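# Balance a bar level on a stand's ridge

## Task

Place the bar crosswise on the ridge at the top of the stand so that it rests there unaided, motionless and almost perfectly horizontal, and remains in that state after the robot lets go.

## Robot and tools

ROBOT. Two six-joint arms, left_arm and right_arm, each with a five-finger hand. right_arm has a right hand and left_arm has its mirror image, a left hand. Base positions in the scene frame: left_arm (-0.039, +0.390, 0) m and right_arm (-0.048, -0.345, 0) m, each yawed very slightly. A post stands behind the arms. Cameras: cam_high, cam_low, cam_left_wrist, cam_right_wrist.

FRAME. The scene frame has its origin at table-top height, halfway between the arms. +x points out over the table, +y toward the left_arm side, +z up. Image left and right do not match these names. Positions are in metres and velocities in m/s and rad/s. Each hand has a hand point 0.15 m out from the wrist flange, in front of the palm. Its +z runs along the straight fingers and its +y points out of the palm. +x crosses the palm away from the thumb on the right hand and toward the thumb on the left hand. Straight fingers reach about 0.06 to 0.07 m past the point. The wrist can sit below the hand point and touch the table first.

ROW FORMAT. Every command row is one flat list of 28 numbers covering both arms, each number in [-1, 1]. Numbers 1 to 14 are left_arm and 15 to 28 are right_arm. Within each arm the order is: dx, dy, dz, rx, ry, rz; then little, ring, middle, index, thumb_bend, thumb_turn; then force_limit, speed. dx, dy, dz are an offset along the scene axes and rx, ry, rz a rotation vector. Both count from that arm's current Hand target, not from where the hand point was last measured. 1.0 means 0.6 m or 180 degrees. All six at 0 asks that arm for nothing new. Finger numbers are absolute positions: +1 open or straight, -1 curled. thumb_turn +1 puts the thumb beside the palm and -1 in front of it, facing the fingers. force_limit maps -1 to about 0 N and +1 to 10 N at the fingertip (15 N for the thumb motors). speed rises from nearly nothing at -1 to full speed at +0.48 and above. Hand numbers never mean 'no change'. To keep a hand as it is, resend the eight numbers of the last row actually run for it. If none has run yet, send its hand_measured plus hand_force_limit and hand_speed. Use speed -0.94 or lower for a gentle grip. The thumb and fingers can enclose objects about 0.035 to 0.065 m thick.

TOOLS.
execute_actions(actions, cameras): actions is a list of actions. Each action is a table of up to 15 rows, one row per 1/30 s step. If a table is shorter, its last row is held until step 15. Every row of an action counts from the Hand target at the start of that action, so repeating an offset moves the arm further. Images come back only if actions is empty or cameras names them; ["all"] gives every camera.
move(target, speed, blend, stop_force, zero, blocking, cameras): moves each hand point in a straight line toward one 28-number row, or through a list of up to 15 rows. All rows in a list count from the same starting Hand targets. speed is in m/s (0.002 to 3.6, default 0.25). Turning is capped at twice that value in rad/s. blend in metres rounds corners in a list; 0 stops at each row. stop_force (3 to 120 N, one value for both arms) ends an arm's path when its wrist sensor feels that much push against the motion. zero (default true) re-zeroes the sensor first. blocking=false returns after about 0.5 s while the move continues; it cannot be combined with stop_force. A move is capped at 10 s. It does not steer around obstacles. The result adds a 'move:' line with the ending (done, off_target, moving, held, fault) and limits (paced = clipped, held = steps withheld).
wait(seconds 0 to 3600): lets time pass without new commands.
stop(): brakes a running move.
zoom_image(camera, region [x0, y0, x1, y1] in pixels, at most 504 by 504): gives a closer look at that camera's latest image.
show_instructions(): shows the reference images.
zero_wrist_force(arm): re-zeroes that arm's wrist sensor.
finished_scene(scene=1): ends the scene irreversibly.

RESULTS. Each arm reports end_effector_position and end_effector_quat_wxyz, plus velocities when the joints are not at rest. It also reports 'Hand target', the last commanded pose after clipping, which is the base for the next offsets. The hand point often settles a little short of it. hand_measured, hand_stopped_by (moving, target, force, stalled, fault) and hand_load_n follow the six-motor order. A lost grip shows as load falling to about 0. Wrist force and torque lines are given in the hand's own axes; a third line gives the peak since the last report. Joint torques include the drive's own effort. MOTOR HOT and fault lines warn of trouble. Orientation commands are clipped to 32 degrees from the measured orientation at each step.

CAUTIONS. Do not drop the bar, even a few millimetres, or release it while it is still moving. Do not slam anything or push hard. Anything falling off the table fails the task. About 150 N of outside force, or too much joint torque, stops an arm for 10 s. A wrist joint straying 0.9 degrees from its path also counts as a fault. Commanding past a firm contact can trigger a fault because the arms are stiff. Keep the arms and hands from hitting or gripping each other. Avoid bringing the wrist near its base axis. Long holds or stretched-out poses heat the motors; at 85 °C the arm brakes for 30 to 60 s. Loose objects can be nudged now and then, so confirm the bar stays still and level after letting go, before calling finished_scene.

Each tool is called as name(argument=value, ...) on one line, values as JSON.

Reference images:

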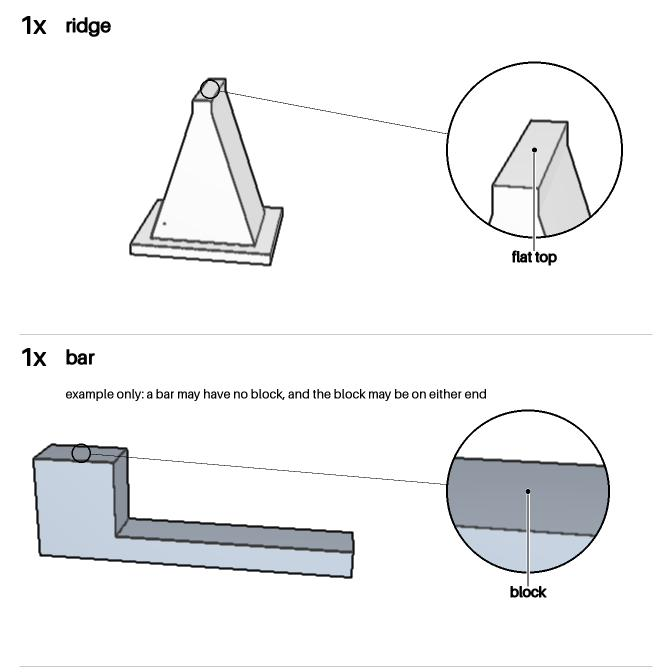

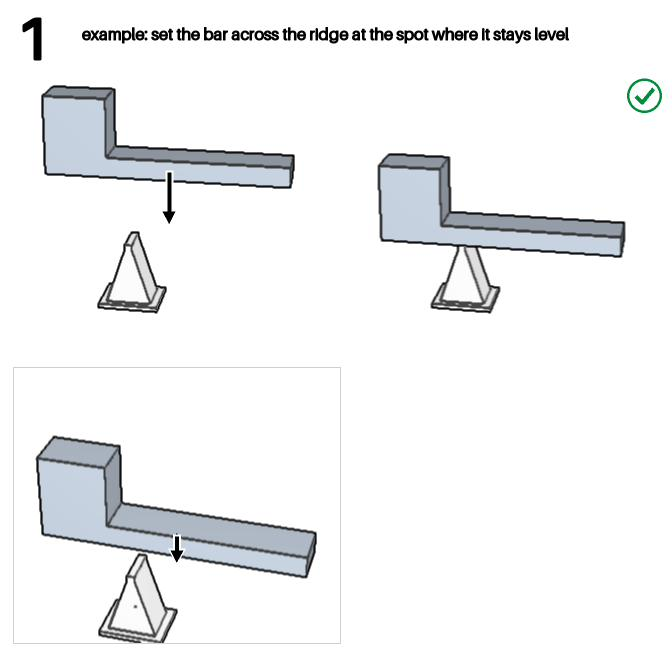

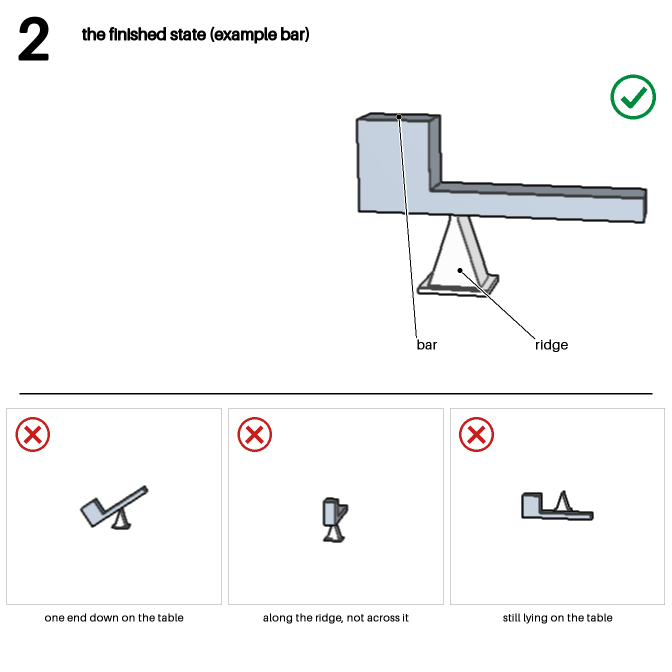

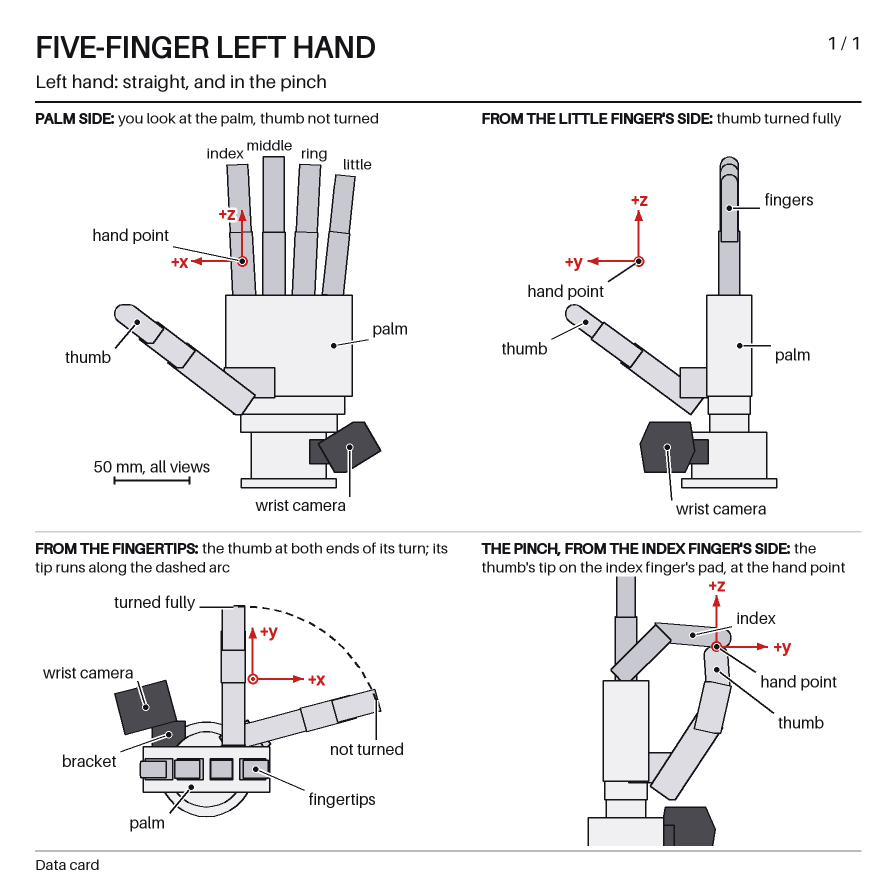

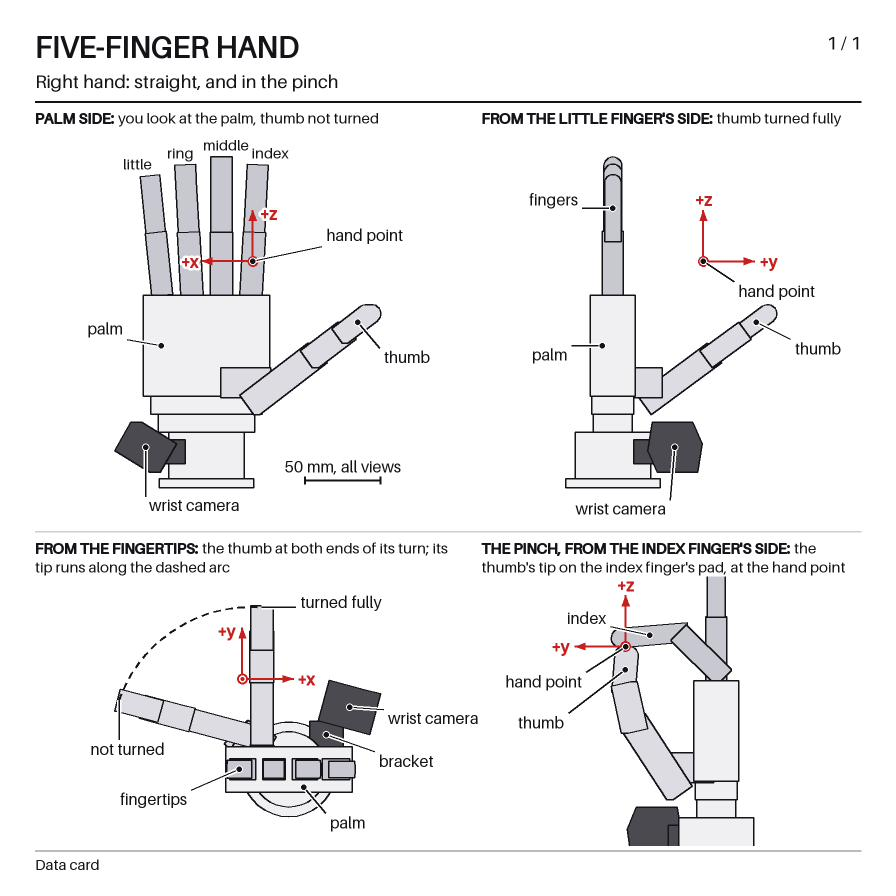

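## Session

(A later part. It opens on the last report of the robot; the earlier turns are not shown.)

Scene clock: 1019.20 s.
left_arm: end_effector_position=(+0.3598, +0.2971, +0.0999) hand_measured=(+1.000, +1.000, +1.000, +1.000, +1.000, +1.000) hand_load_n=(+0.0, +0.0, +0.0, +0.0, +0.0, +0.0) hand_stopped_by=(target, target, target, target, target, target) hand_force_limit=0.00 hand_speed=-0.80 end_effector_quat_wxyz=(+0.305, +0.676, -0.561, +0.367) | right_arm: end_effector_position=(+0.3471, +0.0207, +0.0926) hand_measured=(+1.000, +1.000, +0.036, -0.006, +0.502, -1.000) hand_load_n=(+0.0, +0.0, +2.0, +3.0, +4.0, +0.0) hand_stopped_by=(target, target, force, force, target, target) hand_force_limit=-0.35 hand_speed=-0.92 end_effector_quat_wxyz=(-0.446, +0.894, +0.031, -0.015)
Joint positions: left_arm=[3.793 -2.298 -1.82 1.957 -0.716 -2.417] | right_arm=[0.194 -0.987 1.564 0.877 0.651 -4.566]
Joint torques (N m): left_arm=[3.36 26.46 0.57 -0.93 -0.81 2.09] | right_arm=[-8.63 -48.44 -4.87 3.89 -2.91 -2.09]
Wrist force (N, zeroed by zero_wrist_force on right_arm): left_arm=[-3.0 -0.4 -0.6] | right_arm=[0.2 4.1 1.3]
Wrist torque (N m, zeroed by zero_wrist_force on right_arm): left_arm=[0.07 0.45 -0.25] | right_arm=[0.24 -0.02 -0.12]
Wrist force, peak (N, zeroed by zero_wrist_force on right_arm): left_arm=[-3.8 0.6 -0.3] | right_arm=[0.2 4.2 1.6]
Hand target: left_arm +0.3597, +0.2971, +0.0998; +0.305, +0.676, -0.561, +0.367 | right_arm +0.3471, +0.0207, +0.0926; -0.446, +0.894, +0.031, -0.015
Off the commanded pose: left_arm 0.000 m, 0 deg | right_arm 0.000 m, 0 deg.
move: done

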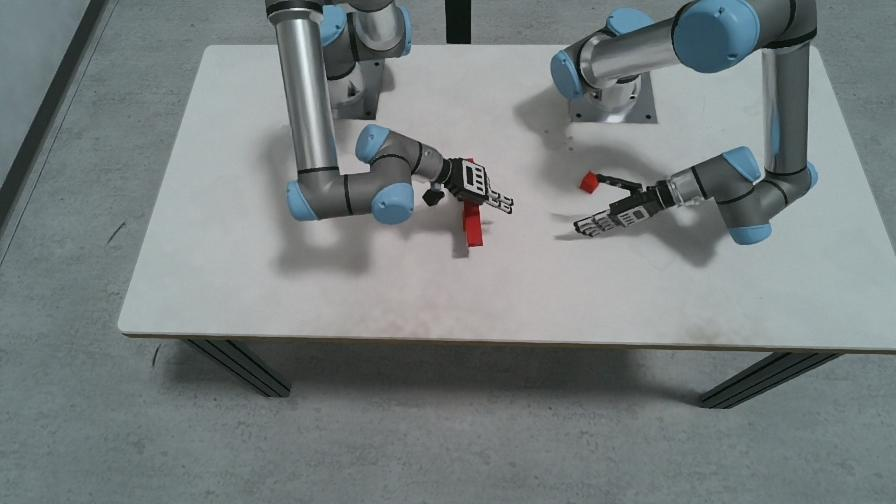

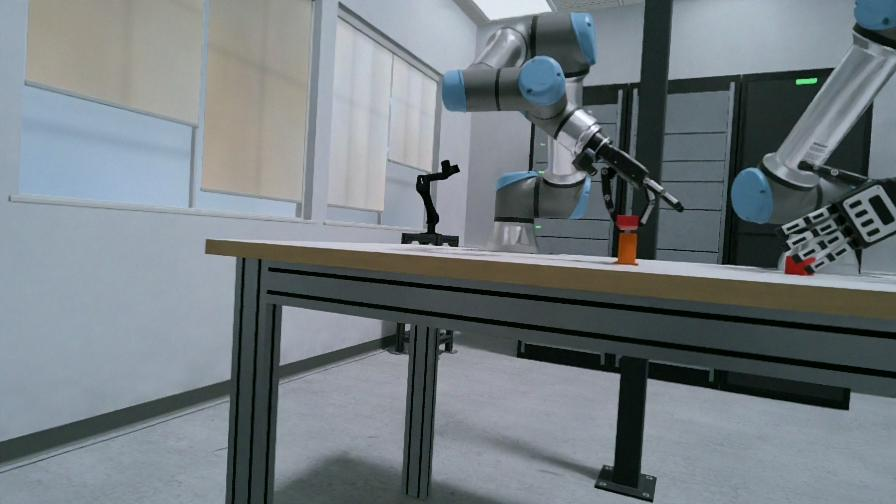

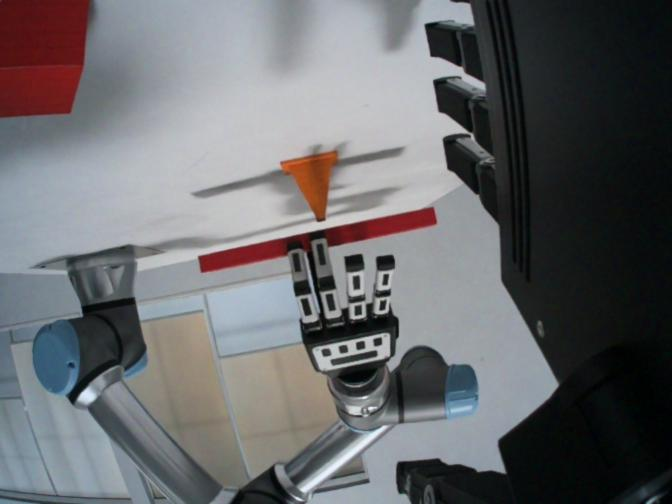

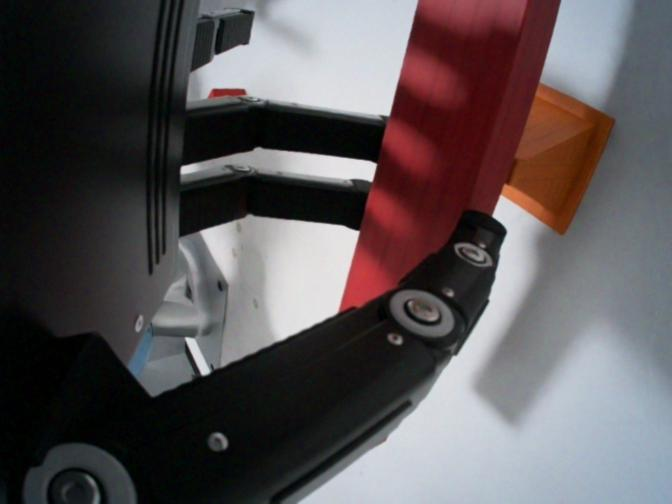

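move(target=[0,0,0,0,0,0,1,1,1,1,1,1,0,-0.8,0.01,0,-0.0125,0,0,0,1,1,-0.25,-0.25,0.5,-1,-0.35,-0.92], speed=0.02, cameras=["all"])

zoom_image(camera="cam_left_wrist", region=[190, 190, 330, 290])

zoom_image(camera="cam_left_wrist", region=[310, 190, 450, 290])

zoom_image(camera="cam_left_wrist", region=[290, 190, 350, 250])

zoom_image(camera="cam_low", region=[600, 200, 650, 270])

Scene clock: 1067.70 s.
left_arm: end_effector_position=(+0.3597, +0.2971, +0.0998) hand_measured=(+1.000, +1.000, +1.000, +1.000, +1.000, +1.000) hand_load_n=(+0.0, +0.0, +0.0, +0.0, +0.0, +0.0) hand_stopped_by=(target, target, target, target, target, target) hand_force_limit=0.00 hand_speed=-0.80 end_effector_quat_wxyz=(+0.305, +0.676, -0.561, +0.367) | right_arm: end_effector_position=(+0.3532, +0.0207, +0.0850) hand_measured=(+1.000, +1.000, +0.036, -0.006, +0.502, -1.000) hand_load_n=(+0.0, +0.0, +2.5, +3.0, +4.0, +0.0) hand_stopped_by=(target, target, force, force, target, target) hand_force_limit=-0.35 hand_speed=-0.92 end_effector_quat_wxyz=(-0.446, +0.894, +0.031, -0.015)
Joint positions: left_arm=[3.793 -2.298 -1.82 1.957 -0.716 -2.417] | right_arm=[0.192 -0.966 1.551 0.871 0.651 -4.569]
Joint torques (N m): left_arm=[7.11 25.99 -2.13 -0.44 -0.58 1.96] | right_arm=[-4.53 -47.92 -7.57 2.31 -3.38 -1.2]
Wrist force (N, zeroed by zero_wrist_force on right_arm): left_arm=[-3.0 -0.5 -0.3] | right_arm=[0.0 4.0 1.4]
Wrist torque (N m, zeroed by zero_wrist_force on right_arm): left_arm=[0.06 0.48 -0.25] | right_arm=[0.21 0.00 0.04]
Wrist force, peak (N, zeroed by zero_wrist_force on right_arm): left_arm=[-3.2 -0.5 -0.3] | right_arm=[0.2 4.3 1.3]
Hand target: left_arm +0.3597, +0.2971, +0.0998; +0.305, +0.676, -0.561, +0.367 | right_arm +0.3531, +0.0207, +0.0851; -0.446, +0.894, +0.031, -0.015
Off the commanded pose: left_arm 0.000 m, 0 deg | right_arm 0.000 m, 0 deg.
move: done

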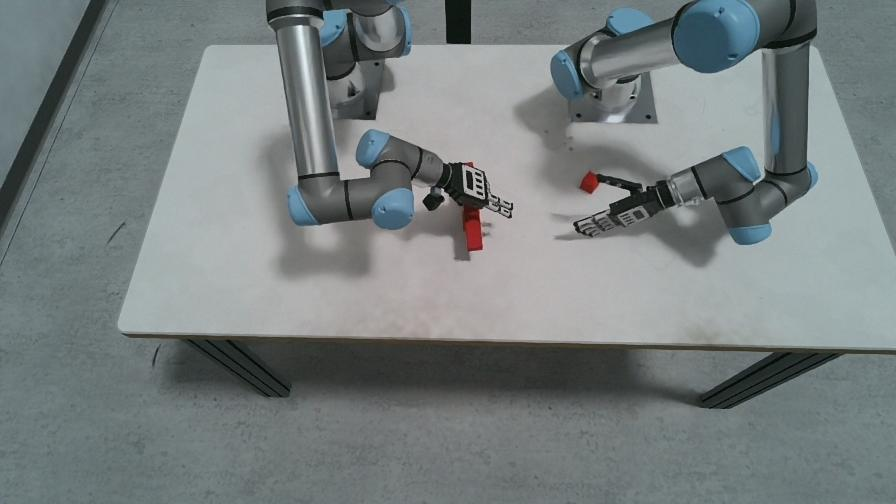

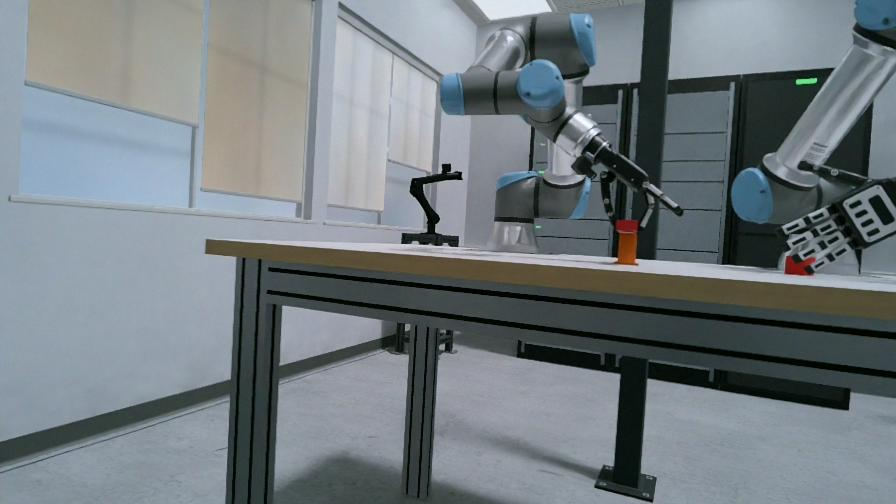

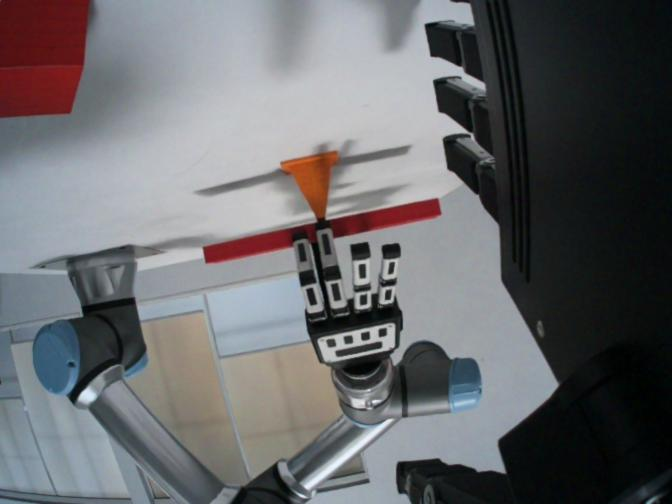

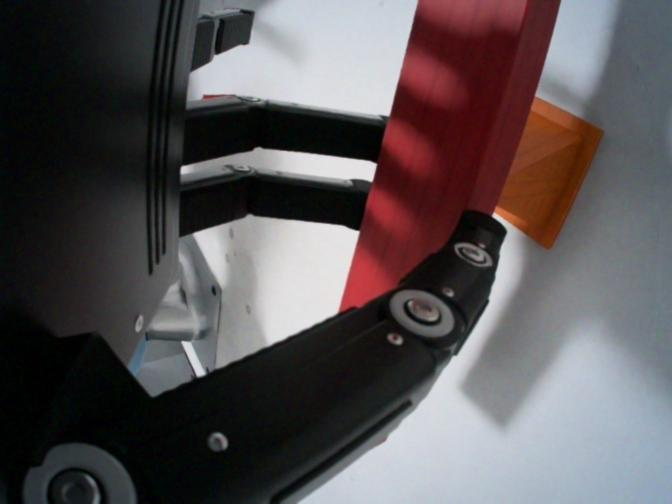

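Scaled by 3.600 from the camera's image (finer frame: 960x720).

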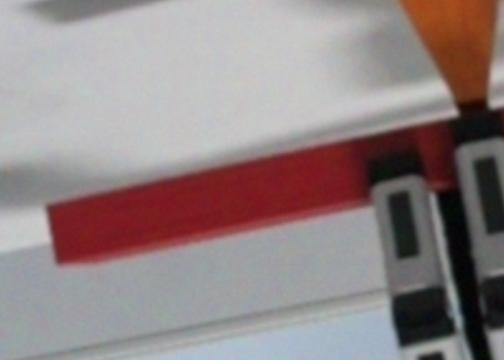

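Scaled by 3.600 from the camera's image (finer frame: 960x720).

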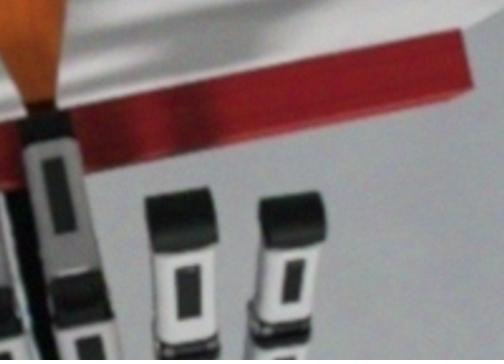

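Scaled by 8.400 from the camera's image (finer frame: 960x720).

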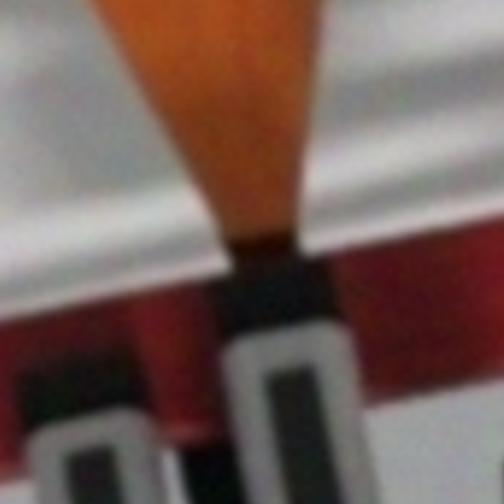

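Scaled by 7.200 from the camera's image (finer frame: 1280x720).

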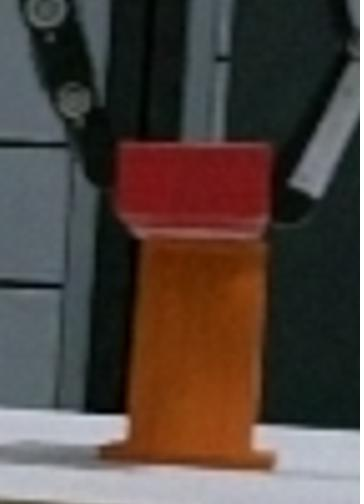

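move(target=[0,0,0,0,0,0,1,1,1,1,1,1,0,-0.8,0,0,-0.0125,0,0,0,1,1,-0.25,-0.25,0.5,-1,-0.35,-0.92], speed=0.003, stop_force=3, cameras=["all"])

zoom_image(camera="cam_left_wrist", region=[180, 180, 460, 280])

zoom_image(camera="cam_low", region=[600, 200, 650, 270])

Scene clock: 1085.67 s.
left_arm: end_effector_position=(+0.3597, +0.2971, +0.0998) hand_measured=(+1.000, +1.000, +1.000, +1.000, +1.000, +1.000) hand_load_n=(+0.0, +0.0, +0.0, +0.0, -0.5, +0.0) hand_stopped_by=(target, target, target, target, target, target) hand_force_limit=0.00 hand_speed=-0.80 end_effector_quat_wxyz=(+0.305, +0.676, -0.561, +0.367) | right_arm: end_effector_position=(+0.3531, +0.0207, +0.0827) hand_measured=(+1.000, +1.000, +0.036, -0.006, +0.502, -1.000) hand_load_n=(+0.0, +0.0, +2.5, +4.0, +3.5, +0.0) hand_stopped_by=(target, target, force, force, target, target) hand_force_limit=-0.35 hand_speed=-0.92 end_effector_quat_wxyz=(-0.446, +0.894, +0.031, -0.015)
Joint positions: left_arm=[3.793 -2.298 -1.82 1.957 -0.716 -2.417] | right_arm=[0.192 -0.963 1.553 0.866 0.651 -4.569]
Joint torques (N m): left_arm=[6.72 25.05 -0.43 -1.48 -0.68 2.33] | right_arm=[8.72 -47.27 -23.91 3.78 -1.44 1.71]
Wrist force (N, zeroed by zero_wrist_force on right_arm): left_arm=[-3.0 -0.3 -0.2] | right_arm=[-0.1 1.5 -0.8]
Wrist torque (N m, zeroed by zero_wrist_force on right_arm): left_arm=[0.07 0.47 -0.26] | right_arm=[0.11 0.06 -0.01]
Wrist force, peak (N, zeroed by zero_wrist_force on right_arm): left_arm=[-3.5 -0.4 -0.3] | right_arm=[0.3 4.3 1.3]
Hand target: left_arm +0.3597, +0.2971, +0.0998; +0.305, +0.676, -0.561, +0.367 | right_arm +0.3531, +0.0207, +0.0827; -0.446, +0.894, +0.031, -0.015 (not the last commanded pose)
Off the commanded pose: left_arm 0.000 m, 0 deg | right_arm 0.005 m, 0 deg.
move: contact (right_arm)

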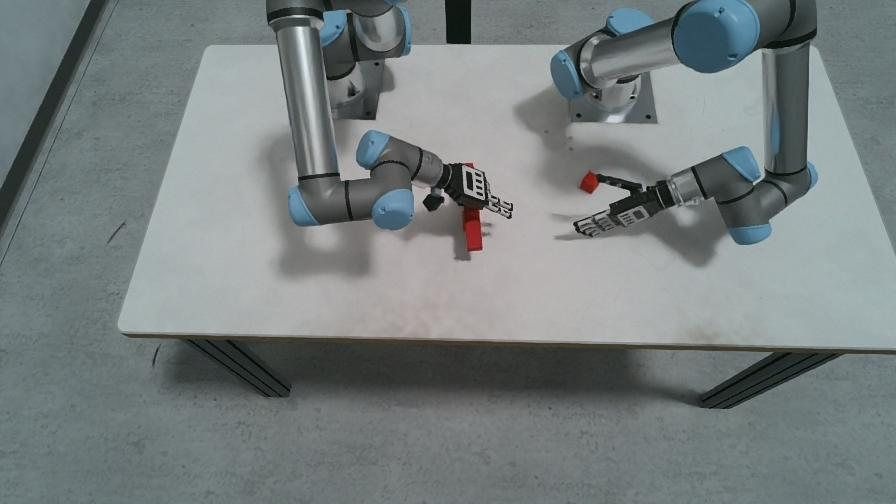

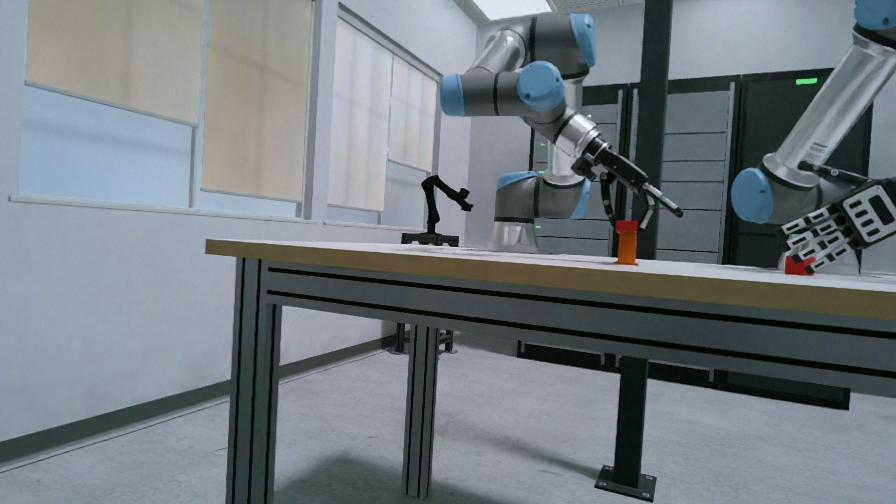

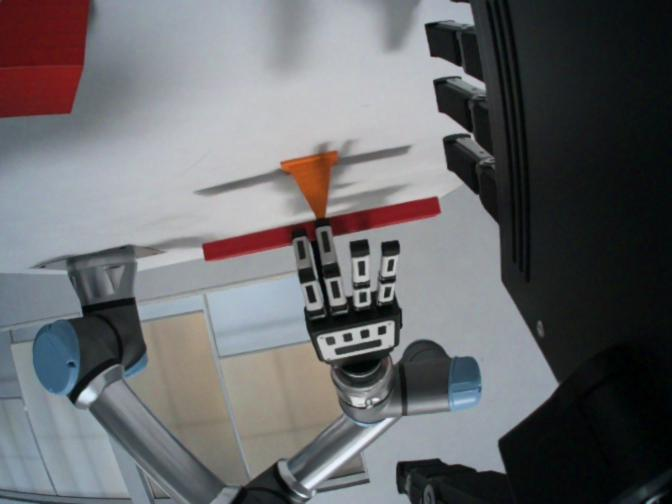

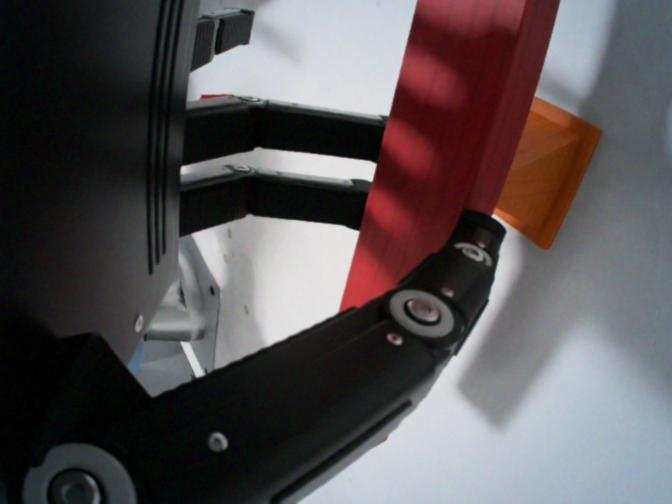

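Scaled by 1.800 from the camera's image (finer frame: 960x720).

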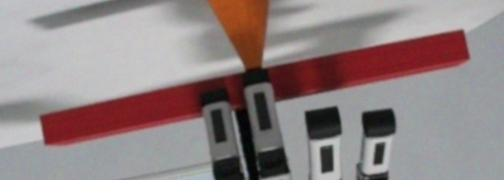

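Scaled by 7.200 from the camera's image (finer frame: 1280x720).

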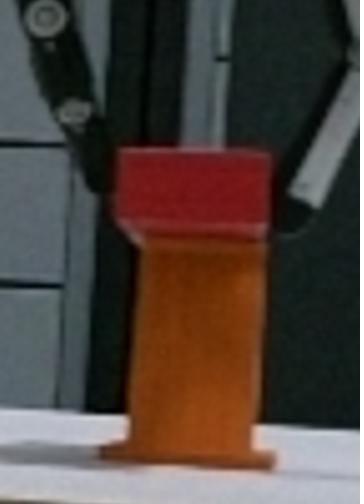

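move(target=[0,0,0,0,0,0,1,1,1,1,1,1,0,-0.8,0,0,0.0005,0,0,0,1,1,-0.25,-0.25,0.5,-1,-0.35,-0.92], speed=0.005, cameras=[])

wait(seconds=1, cameras=[])

Scene clock: 1100.87 s.
left_arm: end_effector_position=(+0.3597, +0.2971, +0.0998) hand_measured=(+1.000, +1.000, +1.000, +1.000, +1.000, +1.000) hand_load_n=(+0.0, +0.0, +0.0, +0.0, +0.0, +0.0) hand_stopped_by=(target, target, target, target, target, target) hand_force_limit=0.00 hand_speed=-0.80 end_effector_quat_wxyz=(+0.305, +0.676, -0.561, +0.367) | right_arm: end_effector_position=(+0.3531, +0.0207, +0.0831) hand_measured=(+1.000, +1.000, +0.036, -0.006, +0.502, -1.000) hand_load_n=(+0.0, +0.0, +2.5, +3.0, +4.0, +0.0) hand_stopped_by=(target, target, force, force, target, target) hand_force_limit=-0.35 hand_speed=-0.92 end_effector_quat_wxyz=(-0.446, +0.894, +0.031, -0.015)
Joint positions: left_arm=[3.793 -2.298 -1.82 1.957 -0.716 -2.417] | right_arm=[0.192 -0.963 1.553 0.867 0.651 -4.569]
Joint torques (N m): left_arm=[5.71 26.25 -1.01 -2.06 -0.57 2.27] | right_arm=[8.11 -44.01 -22.13 2.58 -1.42 1.64]
Wrist force (N, zeroed by zero_wrist_force on right_arm): left_arm=[-3.0 -0.5 -0.3] | right_arm=[0.1 4.1 1.4]
Wrist torque (N m, zeroed by zero_wrist_force on right_arm): left_arm=[0.07 0.47 -0.25] | right_arm=[0.23 -0.01 0.05]
Wrist force, peak (N, zeroed by zero_wrist_force on right_arm): left_arm=[-3.3 -0.3 -0.3] | right_arm=[0.2 4.2 1.5]
Hand target: left_arm +0.3597, +0.2971, +0.0998; +0.305, +0.676, -0.561, +0.367 | right_arm +0.3531, +0.0207, +0.0830; -0.446, +0.894, +0.031, -0.015
Off the commanded pose: left_arm 0.000 m, 0 deg | right_arm 0.000 m, 0 deg.
move: done

Scene clock: 1101.87 s.
left_arm: end_effector_position=(+0.3597, +0.2971, +0.0998) hand_measured=(+1.000, +1.000, +1.000, +1.000, +1.000, +1.000) hand_load_n=(+0.0, +0.0, +0.0, +0.0, +0.0, +0.0) hand_stopped_by=(target, target, target, target, target, target) hand_force_limit=0.00 hand_speed=-0.80 end_effector_quat_wxyz=(+0.305, +0.676, -0.561, +0.367) | right_arm: end_effector_position=(+0.3531, +0.0207, +0.0831) hand_measured=(+1.000, +1.000, +0.036, -0.006, +0.502, -1.000) hand_load_n=(+0.0, +0.0, +2.0, +3.5, +4.5, +0.0) hand_stopped_by=(target, target, force, force, target, target) hand_force_limit=-0.35 hand_speed=-0.92 end_effector_quat_wxyz=(-0.446, +0.894, +0.031, -0.015)
Joint positions: left_arm=[3.793 -2.298 -1.82 1.957 -0.716 -2.417] | right_arm=[0.192 -0.963 1.553 0.867 0.651 -4.569]
Joint torques (N m): left_arm=[6.37 26.29 -0.39 -2.39 -0.77 2.32] | right_arm=[8.5 -34.21 -16.8 0.58 -1.6 1.57]
Wrist force (N, zeroed by zero_wrist_force on right_arm): left_arm=[-2.9 -0.2 -0.5] | right_arm=[0.1 4.0 1.1]
Wrist torque (N m, zeroed by zero_wrist_force on right_arm): left_arm=[0.11 0.45 -0.25] | right_arm=[0.24 0.00 0.05]
Wrist force, peak (N, zeroed by zero_wrist_force on right_arm): left_arm=[-3.2 -0.3 -0.5] | right_arm=[0.0 4.3 1.4]
Hand target: left_arm +0.3597, +0.2971, +0.0998; +0.305, +0.676, -0.561, +0.367 | right_arm +0.3531, +0.0207, +0.0830; -0.446, +0.894, +0.031, -0.015
Off the commanded pose: left_arm 0.000 m, 0 deg | right_arm 0.000 m, 0 deg.
wait: 1.00 s; at rest by 0.17 s

move(target=[0,0,0,0,0,0,1,1,1,1,1,1,0,-0.8,0,0,-0.00035,0,0,0,1,1,-0.25,-0.25,0.5,-1,-0.35,-0.92], speed=0.005, cameras=[])

wait(seconds=1, cameras=[])

Scene clock: 1109.03 s.
left_arm: end_effector_position=(+0.3597, +0.2971, +0.0998) hand_measured=(+1.000, +1.000, +1.000, +1.000, +1.000, +1.000) hand_load_n=(+0.0, +0.0, +0.0, +0.0, +0.0, +0.0) hand_stopped_by=(target, target, target, target, target, target) hand_force_limit=0.00 hand_speed=-0.80 end_effector_quat_wxyz=(+0.305, +0.676, -0.561, +0.367) | right_arm: end_effector_position=(+0.3531, +0.0207, +0.0828) hand_measured=(+1.000, +1.000, +0.036, -0.006, +0.502, -1.000) hand_load_n=(+0.0, +0.0, +2.0, +3.5, +3.5, +0.0) hand_stopped_by=(target, target, force, force, target, target) hand_force_limit=-0.35 hand_speed=-0.92 end_effector_quat_wxyz=(-0.446, +0.894, +0.031, -0.015)
Joint positions: left_arm=[3.793 -2.298 -1.82 1.957 -0.716 -2.417] | right_arm=[0.192 -0.963 1.553 0.866 0.651 -4.569]
Joint torques (N m): left_arm=[6.33 25.42 3.28 -3 -0.55 2.15] | right_arm=[8.49 -27.65 -4.88 1.17 -1.66 1.55]
Wrist force (N, zeroed by zero_wrist_force on right_arm): left_arm=[-3.2 -0.2 -0.3] | right_arm=[0.0 2.4 0.4]
Wrist torque (N m, zeroed by zero_wrist_force on right_arm): left_arm=[0.09 0.50 -0.27] | right_arm=[0.13 0.01 0.02]
Wrist force, peak (N, zeroed by zero_wrist_force on right_arm): left_arm=[-3.3 -0.4 -0.3] | right_arm=[0.3 4.4 1.0]
Hand target: left_arm +0.3597, +0.2971, +0.0998; +0.305, +0.676, -0.561, +0.367 | right_arm +0.3531, +0.0207, +0.0828; -0.446, +0.894, +0.031, -0.015
Off the commanded pose: left_arm 0.000 m, 0 deg | right_arm 0.000 m, 0 deg.
move: done

Scene clock: 1110.03 s.
left_arm: end_effector_position=(+0.3597, +0.2971, +0.0998) hand_measured=(+1.000, +1.000, +1.000, +1.000, +1.000, +1.000) hand_load_n=(+0.0, +0.0, +0.0, +0.0, +0.0, +0.0) hand_stopped_by=(target, target, target, target, target, target) hand_force_limit=0.00 hand_speed=-0.80 end_effector_quat_wxyz=(+0.305, +0.676, -0.561, +0.367) | right_arm: end_effector_position=(+0.3531, +0.0207, +0.0828) hand_measured=(+1.000, +1.000, +0.036, -0.006, +0.502, -1.000) hand_load_n=(+0.0, +0.0, +2.0, +3.5, +4.0, +0.0) hand_stopped_by=(target, target, force, force, target, target) hand_force_limit=-0.35 hand_speed=-0.92 end_effector_quat_wxyz=(-0.446, +0.894, +0.031, -0.015)
Joint positions: left_arm=[3.793 -2.298 -1.82 1.957 -0.716 -2.417] | right_arm=[0.192 -0.963 1.553 0.866 0.651 -4.569]
Joint torques (N m): left_arm=[5.56 27.06 3.22 -3.27 -0.61 2.28] | right_arm=[9 -27.09 -4.32 3.61 -1.53 1.57]
Wrist force (N, zeroed by zero_wrist_force on right_arm): left_arm=[-3.1 -0.4 -0.2] | right_arm=[0.1 2.4 0.6]
Wrist torque (N m, zeroed by zero_wrist_force on right_arm): left_arm=[0.06 0.49 -0.26] | right_arm=[0.12 -0.01 0.02]
Wrist force, peak (N, zeroed by zero_wrist_force on right_arm): left_arm=[-3.2 -0.2 -0.5] | right_arm=[0.0 2.7 0.3]
Hand target: left_arm +0.3597, +0.2971, +0.0998; +0.305, +0.676, -0.561, +0.367 | right_arm +0.3531, +0.0207, +0.0828; -0.446, +0.894, +0.031, -0.015
Off the commanded pose: left_arm 0.000 m, 0 deg | right_arm 0.000 m, 0 deg.
wait: 1.00 s; at rest by 0.17 s

move(target=[0,0,0,0,0,0,1,1,1,1,1,1,0,-0.8,0,0,0,0,0,0,1,1,0.044,0.002,0.5,-1,-0.35,-0.96], speed=0.005, cameras=[])

Scene clock: 1119.13 s.
left_arm: end_effector_position=(+0.3597, +0.2971, +0.0998) hand_measured=(+1.000, +1.000, +1.000, +1.000, +1.000, +1.000) hand_load_n=(+0.0, +0.0, +0.0, +0.0, +0.0, +0.0) hand_stopped_by=(target, target, target, target, target, target) hand_force_limit=0.00 hand_speed=-0.80 end_effector_quat_wxyz=(+0.305, +0.676, -0.561, +0.367) | right_arm: end_effector_position=(+0.3531, +0.0207, +0.0828) hand_measured=(+1.000, +1.000, +0.044, +0.002, +0.502, -1.000) hand_load_n=(+0.0, +0.0, +1.5, +2.0, +2.5, +0.0) hand_stopped_by=(target, target, target, target, target, target) hand_force_limit=-0.35 hand_speed=-0.96 end_effector_quat_wxyz=(-0.446, +0.894, +0.031, -0.015)
Joint positions: left_arm=[3.793 -2.298 -1.82 1.957 -0.716 -2.417] | right_arm=[0.192 -0.963 1.553 0.866 0.651 -4.569]
Joint torques (N m): left_arm=[6.45 26.68 3.21 -4.19 -0.91 1.93] | right_arm=[8.36 -27.68 -5.01 3.59 -1.52 1.5]
Wrist force (N, zeroed by zero_wrist_force on right_arm): left_arm=[-2.8 -0.3 -0.3] | right_arm=[0.3 3.8 0.9]
Wrist torque (N m, zeroed by zero_wrist_force on right_arm): left_arm=[0.08 0.44 -0.24] | right_arm=[0.24 -0.02 0.05]
Wrist force, peak (N, zeroed by zero_wrist_force on right_arm): left_arm=[-3.4 -0.2 -0.3] | right_arm=[0.3 3.9 1.0]
Hand target: left_arm +0.3597, +0.2971, +0.0998; +0.305, +0.676, -0.561, +0.367 | right_arm +0.3531, +0.0207, +0.0828; -0.446, +0.894, +0.031, -0.015
Off the commanded pose: left_arm 0.000 m, 0 deg | right_arm 0.000 m, 0 deg.
move: done

move(target=[0,0,0,0,0,0,1,1,1,1,1,1,0,-0.8,0,0,-0.0003,0,0,0,1,1,0.052,0.010,0.5,-1,-0.35,-0.96], speed=0.005, cameras=["cam_left_wrist"])

zoom_image(camera="cam_left_wrist", region=[180, 180, 460, 280])

Scene clock: 1126.23 s.
left_arm: end_effector_position=(+0.3597, +0.2971, +0.0998) hand_measured=(+1.000, +1.000, +1.000, +1.000, +1.000, +1.000) hand_load_n=(+0.0, +0.0, +0.0, +0.0, +0.0, +0.0) hand_stopped_by=(target, target, target, target, target, target) hand_force_limit=0.00 hand_speed=-0.80 end_effector_quat_wxyz=(+0.305, +0.676, -0.561, +0.367) | right_arm: end_effector_position=(+0.3531, +0.0207, +0.0827) hand_measured=(+1.000, +1.000, +0.052, +0.010, +0.500, -1.000) hand_load_n=(+0.0, +0.0, +0.5, +1.5, +1.5, +0.0) hand_stopped_by=(target, target, target, target, target, target) hand_force_limit=-0.35 hand_speed=-0.96 end_effector_quat_wxyz=(-0.446, +0.894, +0.031, -0.015)
Joint positions: left_arm=[3.793 -2.298 -1.82 1.957 -0.716 -2.417] | right_arm=[0.192 -0.963 1.553 0.866 0.651 -4.569]
Joint torques (N m): left_arm=[6.36 25.61 5.42 -4 -0.73 2.02] | right_arm=[8.5 -26.88 -5.08 0.33 -1.61 1.44]
Wrist force (N, zeroed by zero_wrist_force on right_arm): left_arm=[-2.8 -0.3 -0.2] | right_arm=[-0.2 2.7 0.5]
Wrist torque (N m, zeroed by zero_wrist_force on right_arm): left_arm=[0.07 0.43 -0.24] | right_arm=[0.14 0.04 0.01]
Wrist force, peak (N, zeroed by zero_wrist_force on right_arm): left_arm=[-3.3 -0.1 -0.2] | right_arm=[0.5 3.9 1.1]
Hand target: left_arm +0.3597, +0.2971, +0.0998; +0.305, +0.676, -0.561, +0.367 | right_arm +0.3531, +0.0207, +0.0826; -0.446, +0.894, +0.031, -0.015
Off the commanded pose: left_arm 0.000 m, 0 deg | right_arm 0.000 m, 0 deg.
move: done

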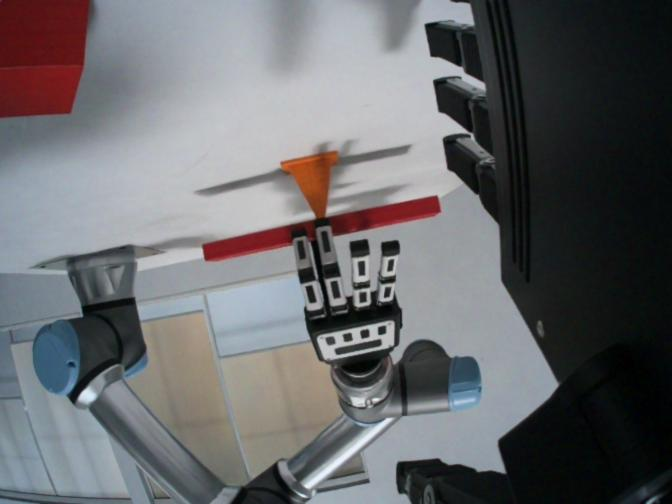

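Scaled by 1.800 from the camera's image (finer frame: 960x720).

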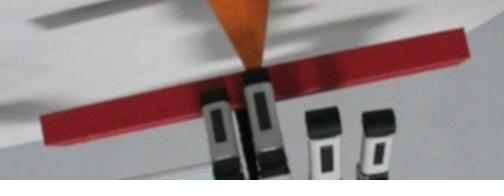

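move(target=[0,0,0,0,0,0,1,1,1,1,1,1,0,-0.8,0,0,0,0,0,0,1,1,0.058,0.016,0.5,-1,-0.35,-0.97], speed=0.005, cameras=["cam_left_wrist"])

zoom_image(camera="cam_left_wrist", region=[180, 180, 460, 280])

Scene clock: 1133.43 s.
left_arm: end_effector_position=(+0.3597, +0.2971, +0.0998) hand_measured=(+1.000, +1.000, +1.000, +1.000, +1.000, +1.000) hand_load_n=(+0.0, +0.0, +0.0, +0.0, +0.0, +0.0) hand_stopped_by=(target, target, target, target, target, target) hand_force_limit=0.00 hand_speed=-0.80 end_effector_quat_wxyz=(+0.305, +0.676, -0.561, +0.367) | right_arm: end_effector_position=(+0.3531, +0.0207, +0.0826) hand_measured=(+1.000, +1.000, +0.058, +0.016, +0.500, -1.000) hand_load_n=(+0.0, +0.0, +0.0, +0.5, +1.0, +0.0) hand_stopped_by=(target, target, target, target, target, target) hand_force_limit=-0.35 hand_speed=-0.97 end_effector_quat_wxyz=(-0.446, +0.894, +0.031, -0.015)
Joint positions: left_arm=[3.793 -2.298 -1.82 1.957 -0.716 -2.417] | right_arm=[0.192 -0.963 1.553 0.866 0.651 -4.569]
Joint torques (N m): left_arm=[5.43 27.44 6.87 -4.29 -0.87 2.15] | right_arm=[8.22 -27.78 -4.26 0.39 -1.9 1.49]
Wrist force (N, zeroed by zero_wrist_force on right_arm): left_arm=[-2.9 -0.4 -0.3] | right_arm=[0.3 3.3 0.5]
Wrist torque (N m, zeroed by zero_wrist_force on right_arm): left_arm=[0.07 0.46 -0.25] | right_arm=[0.20 -0.03 0.04]
Wrist force, peak (N, zeroed by zero_wrist_force on right_arm): left_arm=[-3.3 -0.3 -0.3] | right_arm=[0.3 3.5 0.4]
Hand target: left_arm +0.3597, +0.2971, +0.0998; +0.305, +0.676, -0.561, +0.367 | right_arm +0.3531, +0.0207, +0.0826; -0.446, +0.894, +0.031, -0.015
Off the commanded pose: left_arm 0.000 m, 0 deg | right_arm 0.000 m, 0 deg.
move: done

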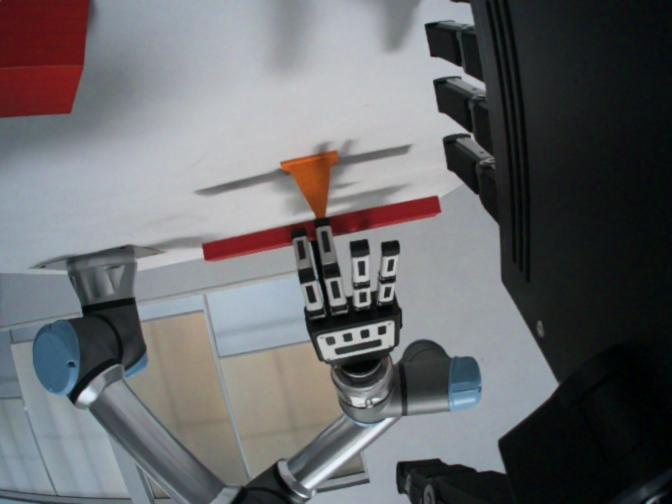

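Scaled by 1.800 from the camera's image (finer frame: 960x720).

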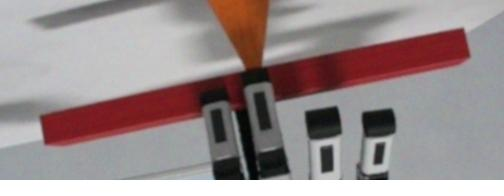

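move(target=[0,0,0,0,0,0,1,1,1,1,1,1,0,-0.8,0,0,0,0,0,0,1,1,0.064,0.022,0.5,-1,-0.35,-0.97], speed=0.005, cameras=["cam_left_wrist"])

zoom_image(camera="cam_left_wrist", region=[180, 180, 460, 280])

Scene clock: 1142.23 s.
left_arm: end_effector_position=(+0.3597, +0.2971, +0.0998) hand_measured=(+1.000, +1.000, +1.000, +1.000, +1.000, +1.000) hand_load_n=(+0.0, +0.0, +0.0, +0.0, +0.0, +0.0) hand_stopped_by=(target, target, target, target, target, target) hand_force_limit=0.00 hand_speed=-0.80 end_effector_quat_wxyz=(+0.305, +0.676, -0.561, +0.367) | right_arm: end_effector_position=(+0.3531, +0.0207, +0.0826) hand_measured=(+1.000, +1.000, +0.064, +0.022, +0.500, -1.000) hand_load_n=(+0.0, +0.0, +0.0, +0.0, +0.5, +0.0) hand_stopped_by=(target, target, target, target, target, target) hand_force_limit=-0.35 hand_speed=-0.97 end_effector_quat_wxyz=(-0.446, +0.894, +0.031, -0.015)
Joint positions: left_arm=[3.793 -2.298 -1.82 1.957 -0.716 -2.417] | right_arm=[0.192 -0.963 1.553 0.866 0.651 -4.569]
Joint torques (N m): left_arm=[5.02 27 6.44 -3.94 -0.72 2.09] | right_arm=[7.63 -29.11 -5.32 1.37 -1.65 1.48]
Wrist force (N, zeroed by zero_wrist_force on right_arm): left_arm=[-2.9 -0.5 -0.2] | right_arm=[0.2 3.2 0.3]
Wrist torque (N m, zeroed by zero_wrist_force on right_arm): left_arm=[0.05 0.45 -0.24] | right_arm=[0.21 -0.01 0.04]
Wrist force, peak (N, zeroed by zero_wrist_force on right_arm): left_arm=[-3.3 -0.4 -0.3] | right_arm=[0.2 3.6 0.5]
Hand target: left_arm +0.3597, +0.2971, +0.0998; +0.305, +0.676, -0.561, +0.367 | right_arm +0.3531, +0.0207, +0.0826; -0.446, +0.894, +0.031, -0.015
Off the commanded pose: left_arm 0.000 m, 0 deg | right_arm 0.000 m, 0 deg.
move: done

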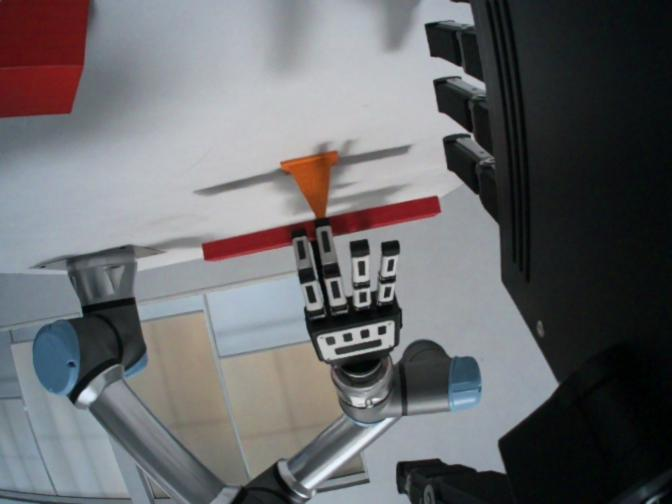

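Scaled by 1.800 from the camera's image (finer frame: 960x720).

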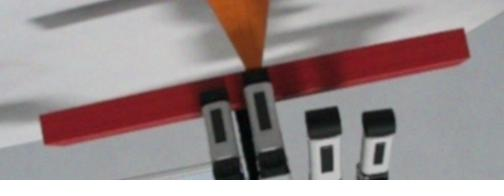

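move(target=[0,0,0,0,0,0,1,1,1,1,1,1,0,-0.8,0,0,0,0,0,0,1,1,0.07,0.03,0.51,-1,-0.35,-0.97], speed=0.005, cameras=["cam_left_wrist"])

zoom_image(camera="cam_left_wrist", region=[180, 180, 460, 280])

Scene clock: 1151.50 s.
left_arm: end_effector_position=(+0.3597, +0.2971, +0.0998) hand_measured=(+1.000, +1.000, +1.000, +1.000, +1.000, +1.000) hand_load_n=(+0.0, +0.0, -0.5, +0.0, -0.5, +0.0) hand_stopped_by=(target, target, target, target, target, target) hand_force_limit=0.00 hand_speed=-0.80 end_effector_quat_wxyz=(+0.305, +0.676, -0.561, +0.367) | right_arm: end_effector_position=(+0.3531, +0.0207, +0.0826) hand_measured=(+1.000, +1.000, +0.070, +0.030, +0.510, -1.000) hand_load_n=(+0.0, +0.0, +0.0, +0.0, +0.0, +0.0) hand_stopped_by=(target, target, target, target, target, target) hand_force_limit=-0.35 hand_speed=-0.97 end_effector_quat_wxyz=(-0.446, +0.894, +0.031, -0.015)
Joint positions: left_arm=[3.793 -2.298 -1.82 1.957 -0.716 -2.417] | right_arm=[0.192 -0.963 1.553 0.866 0.651 -4.569]
Joint torques (N m): left_arm=[4.52 26.84 9.12 -3.97 -0.57 2.23] | right_arm=[7.72 -30.45 -4.96 2.42 -1.79 1.35]
Wrist force (N, zeroed by zero_wrist_force on right_arm): left_arm=[-3.2 -0.5 -0.3] | right_arm=[0.2 2.8 0.7]
Wrist torque (N m, zeroed by zero_wrist_force on right_arm): left_arm=[0.05 0.50 -0.26] | right_arm=[0.15 0.00 0.03]
Wrist force, peak (N, zeroed by zero_wrist_force on right_arm): left_arm=[-3.2 -0.5 -0.5] | right_arm=[0.3 3.4 0.7]
Hand target: left_arm +0.3597, +0.2971, +0.0998; +0.305, +0.676, -0.561, +0.367 | right_arm +0.3531, +0.0207, +0.0826; -0.446, +0.894, +0.031, -0.015
Off the commanded pose: left_arm 0.000 m, 0 deg | right_arm 0.000 m, 0 deg.
move: done

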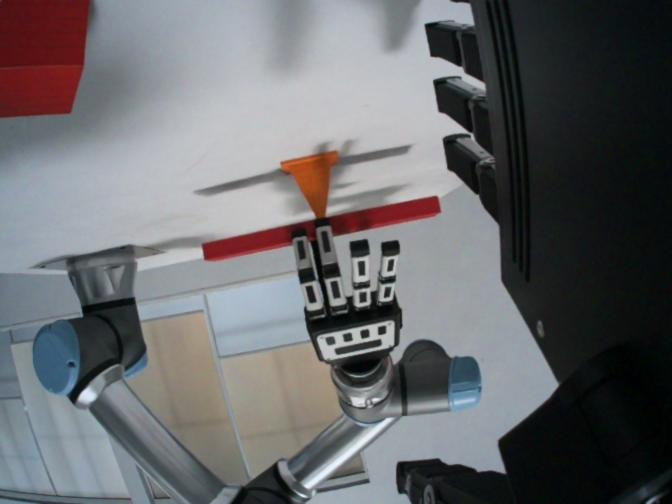

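Scaled by 1.800 from the camera's image (finer frame: 960x720).

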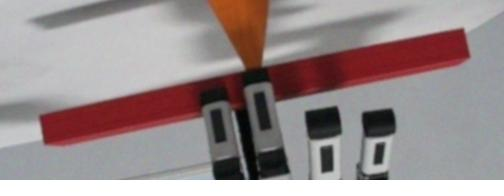

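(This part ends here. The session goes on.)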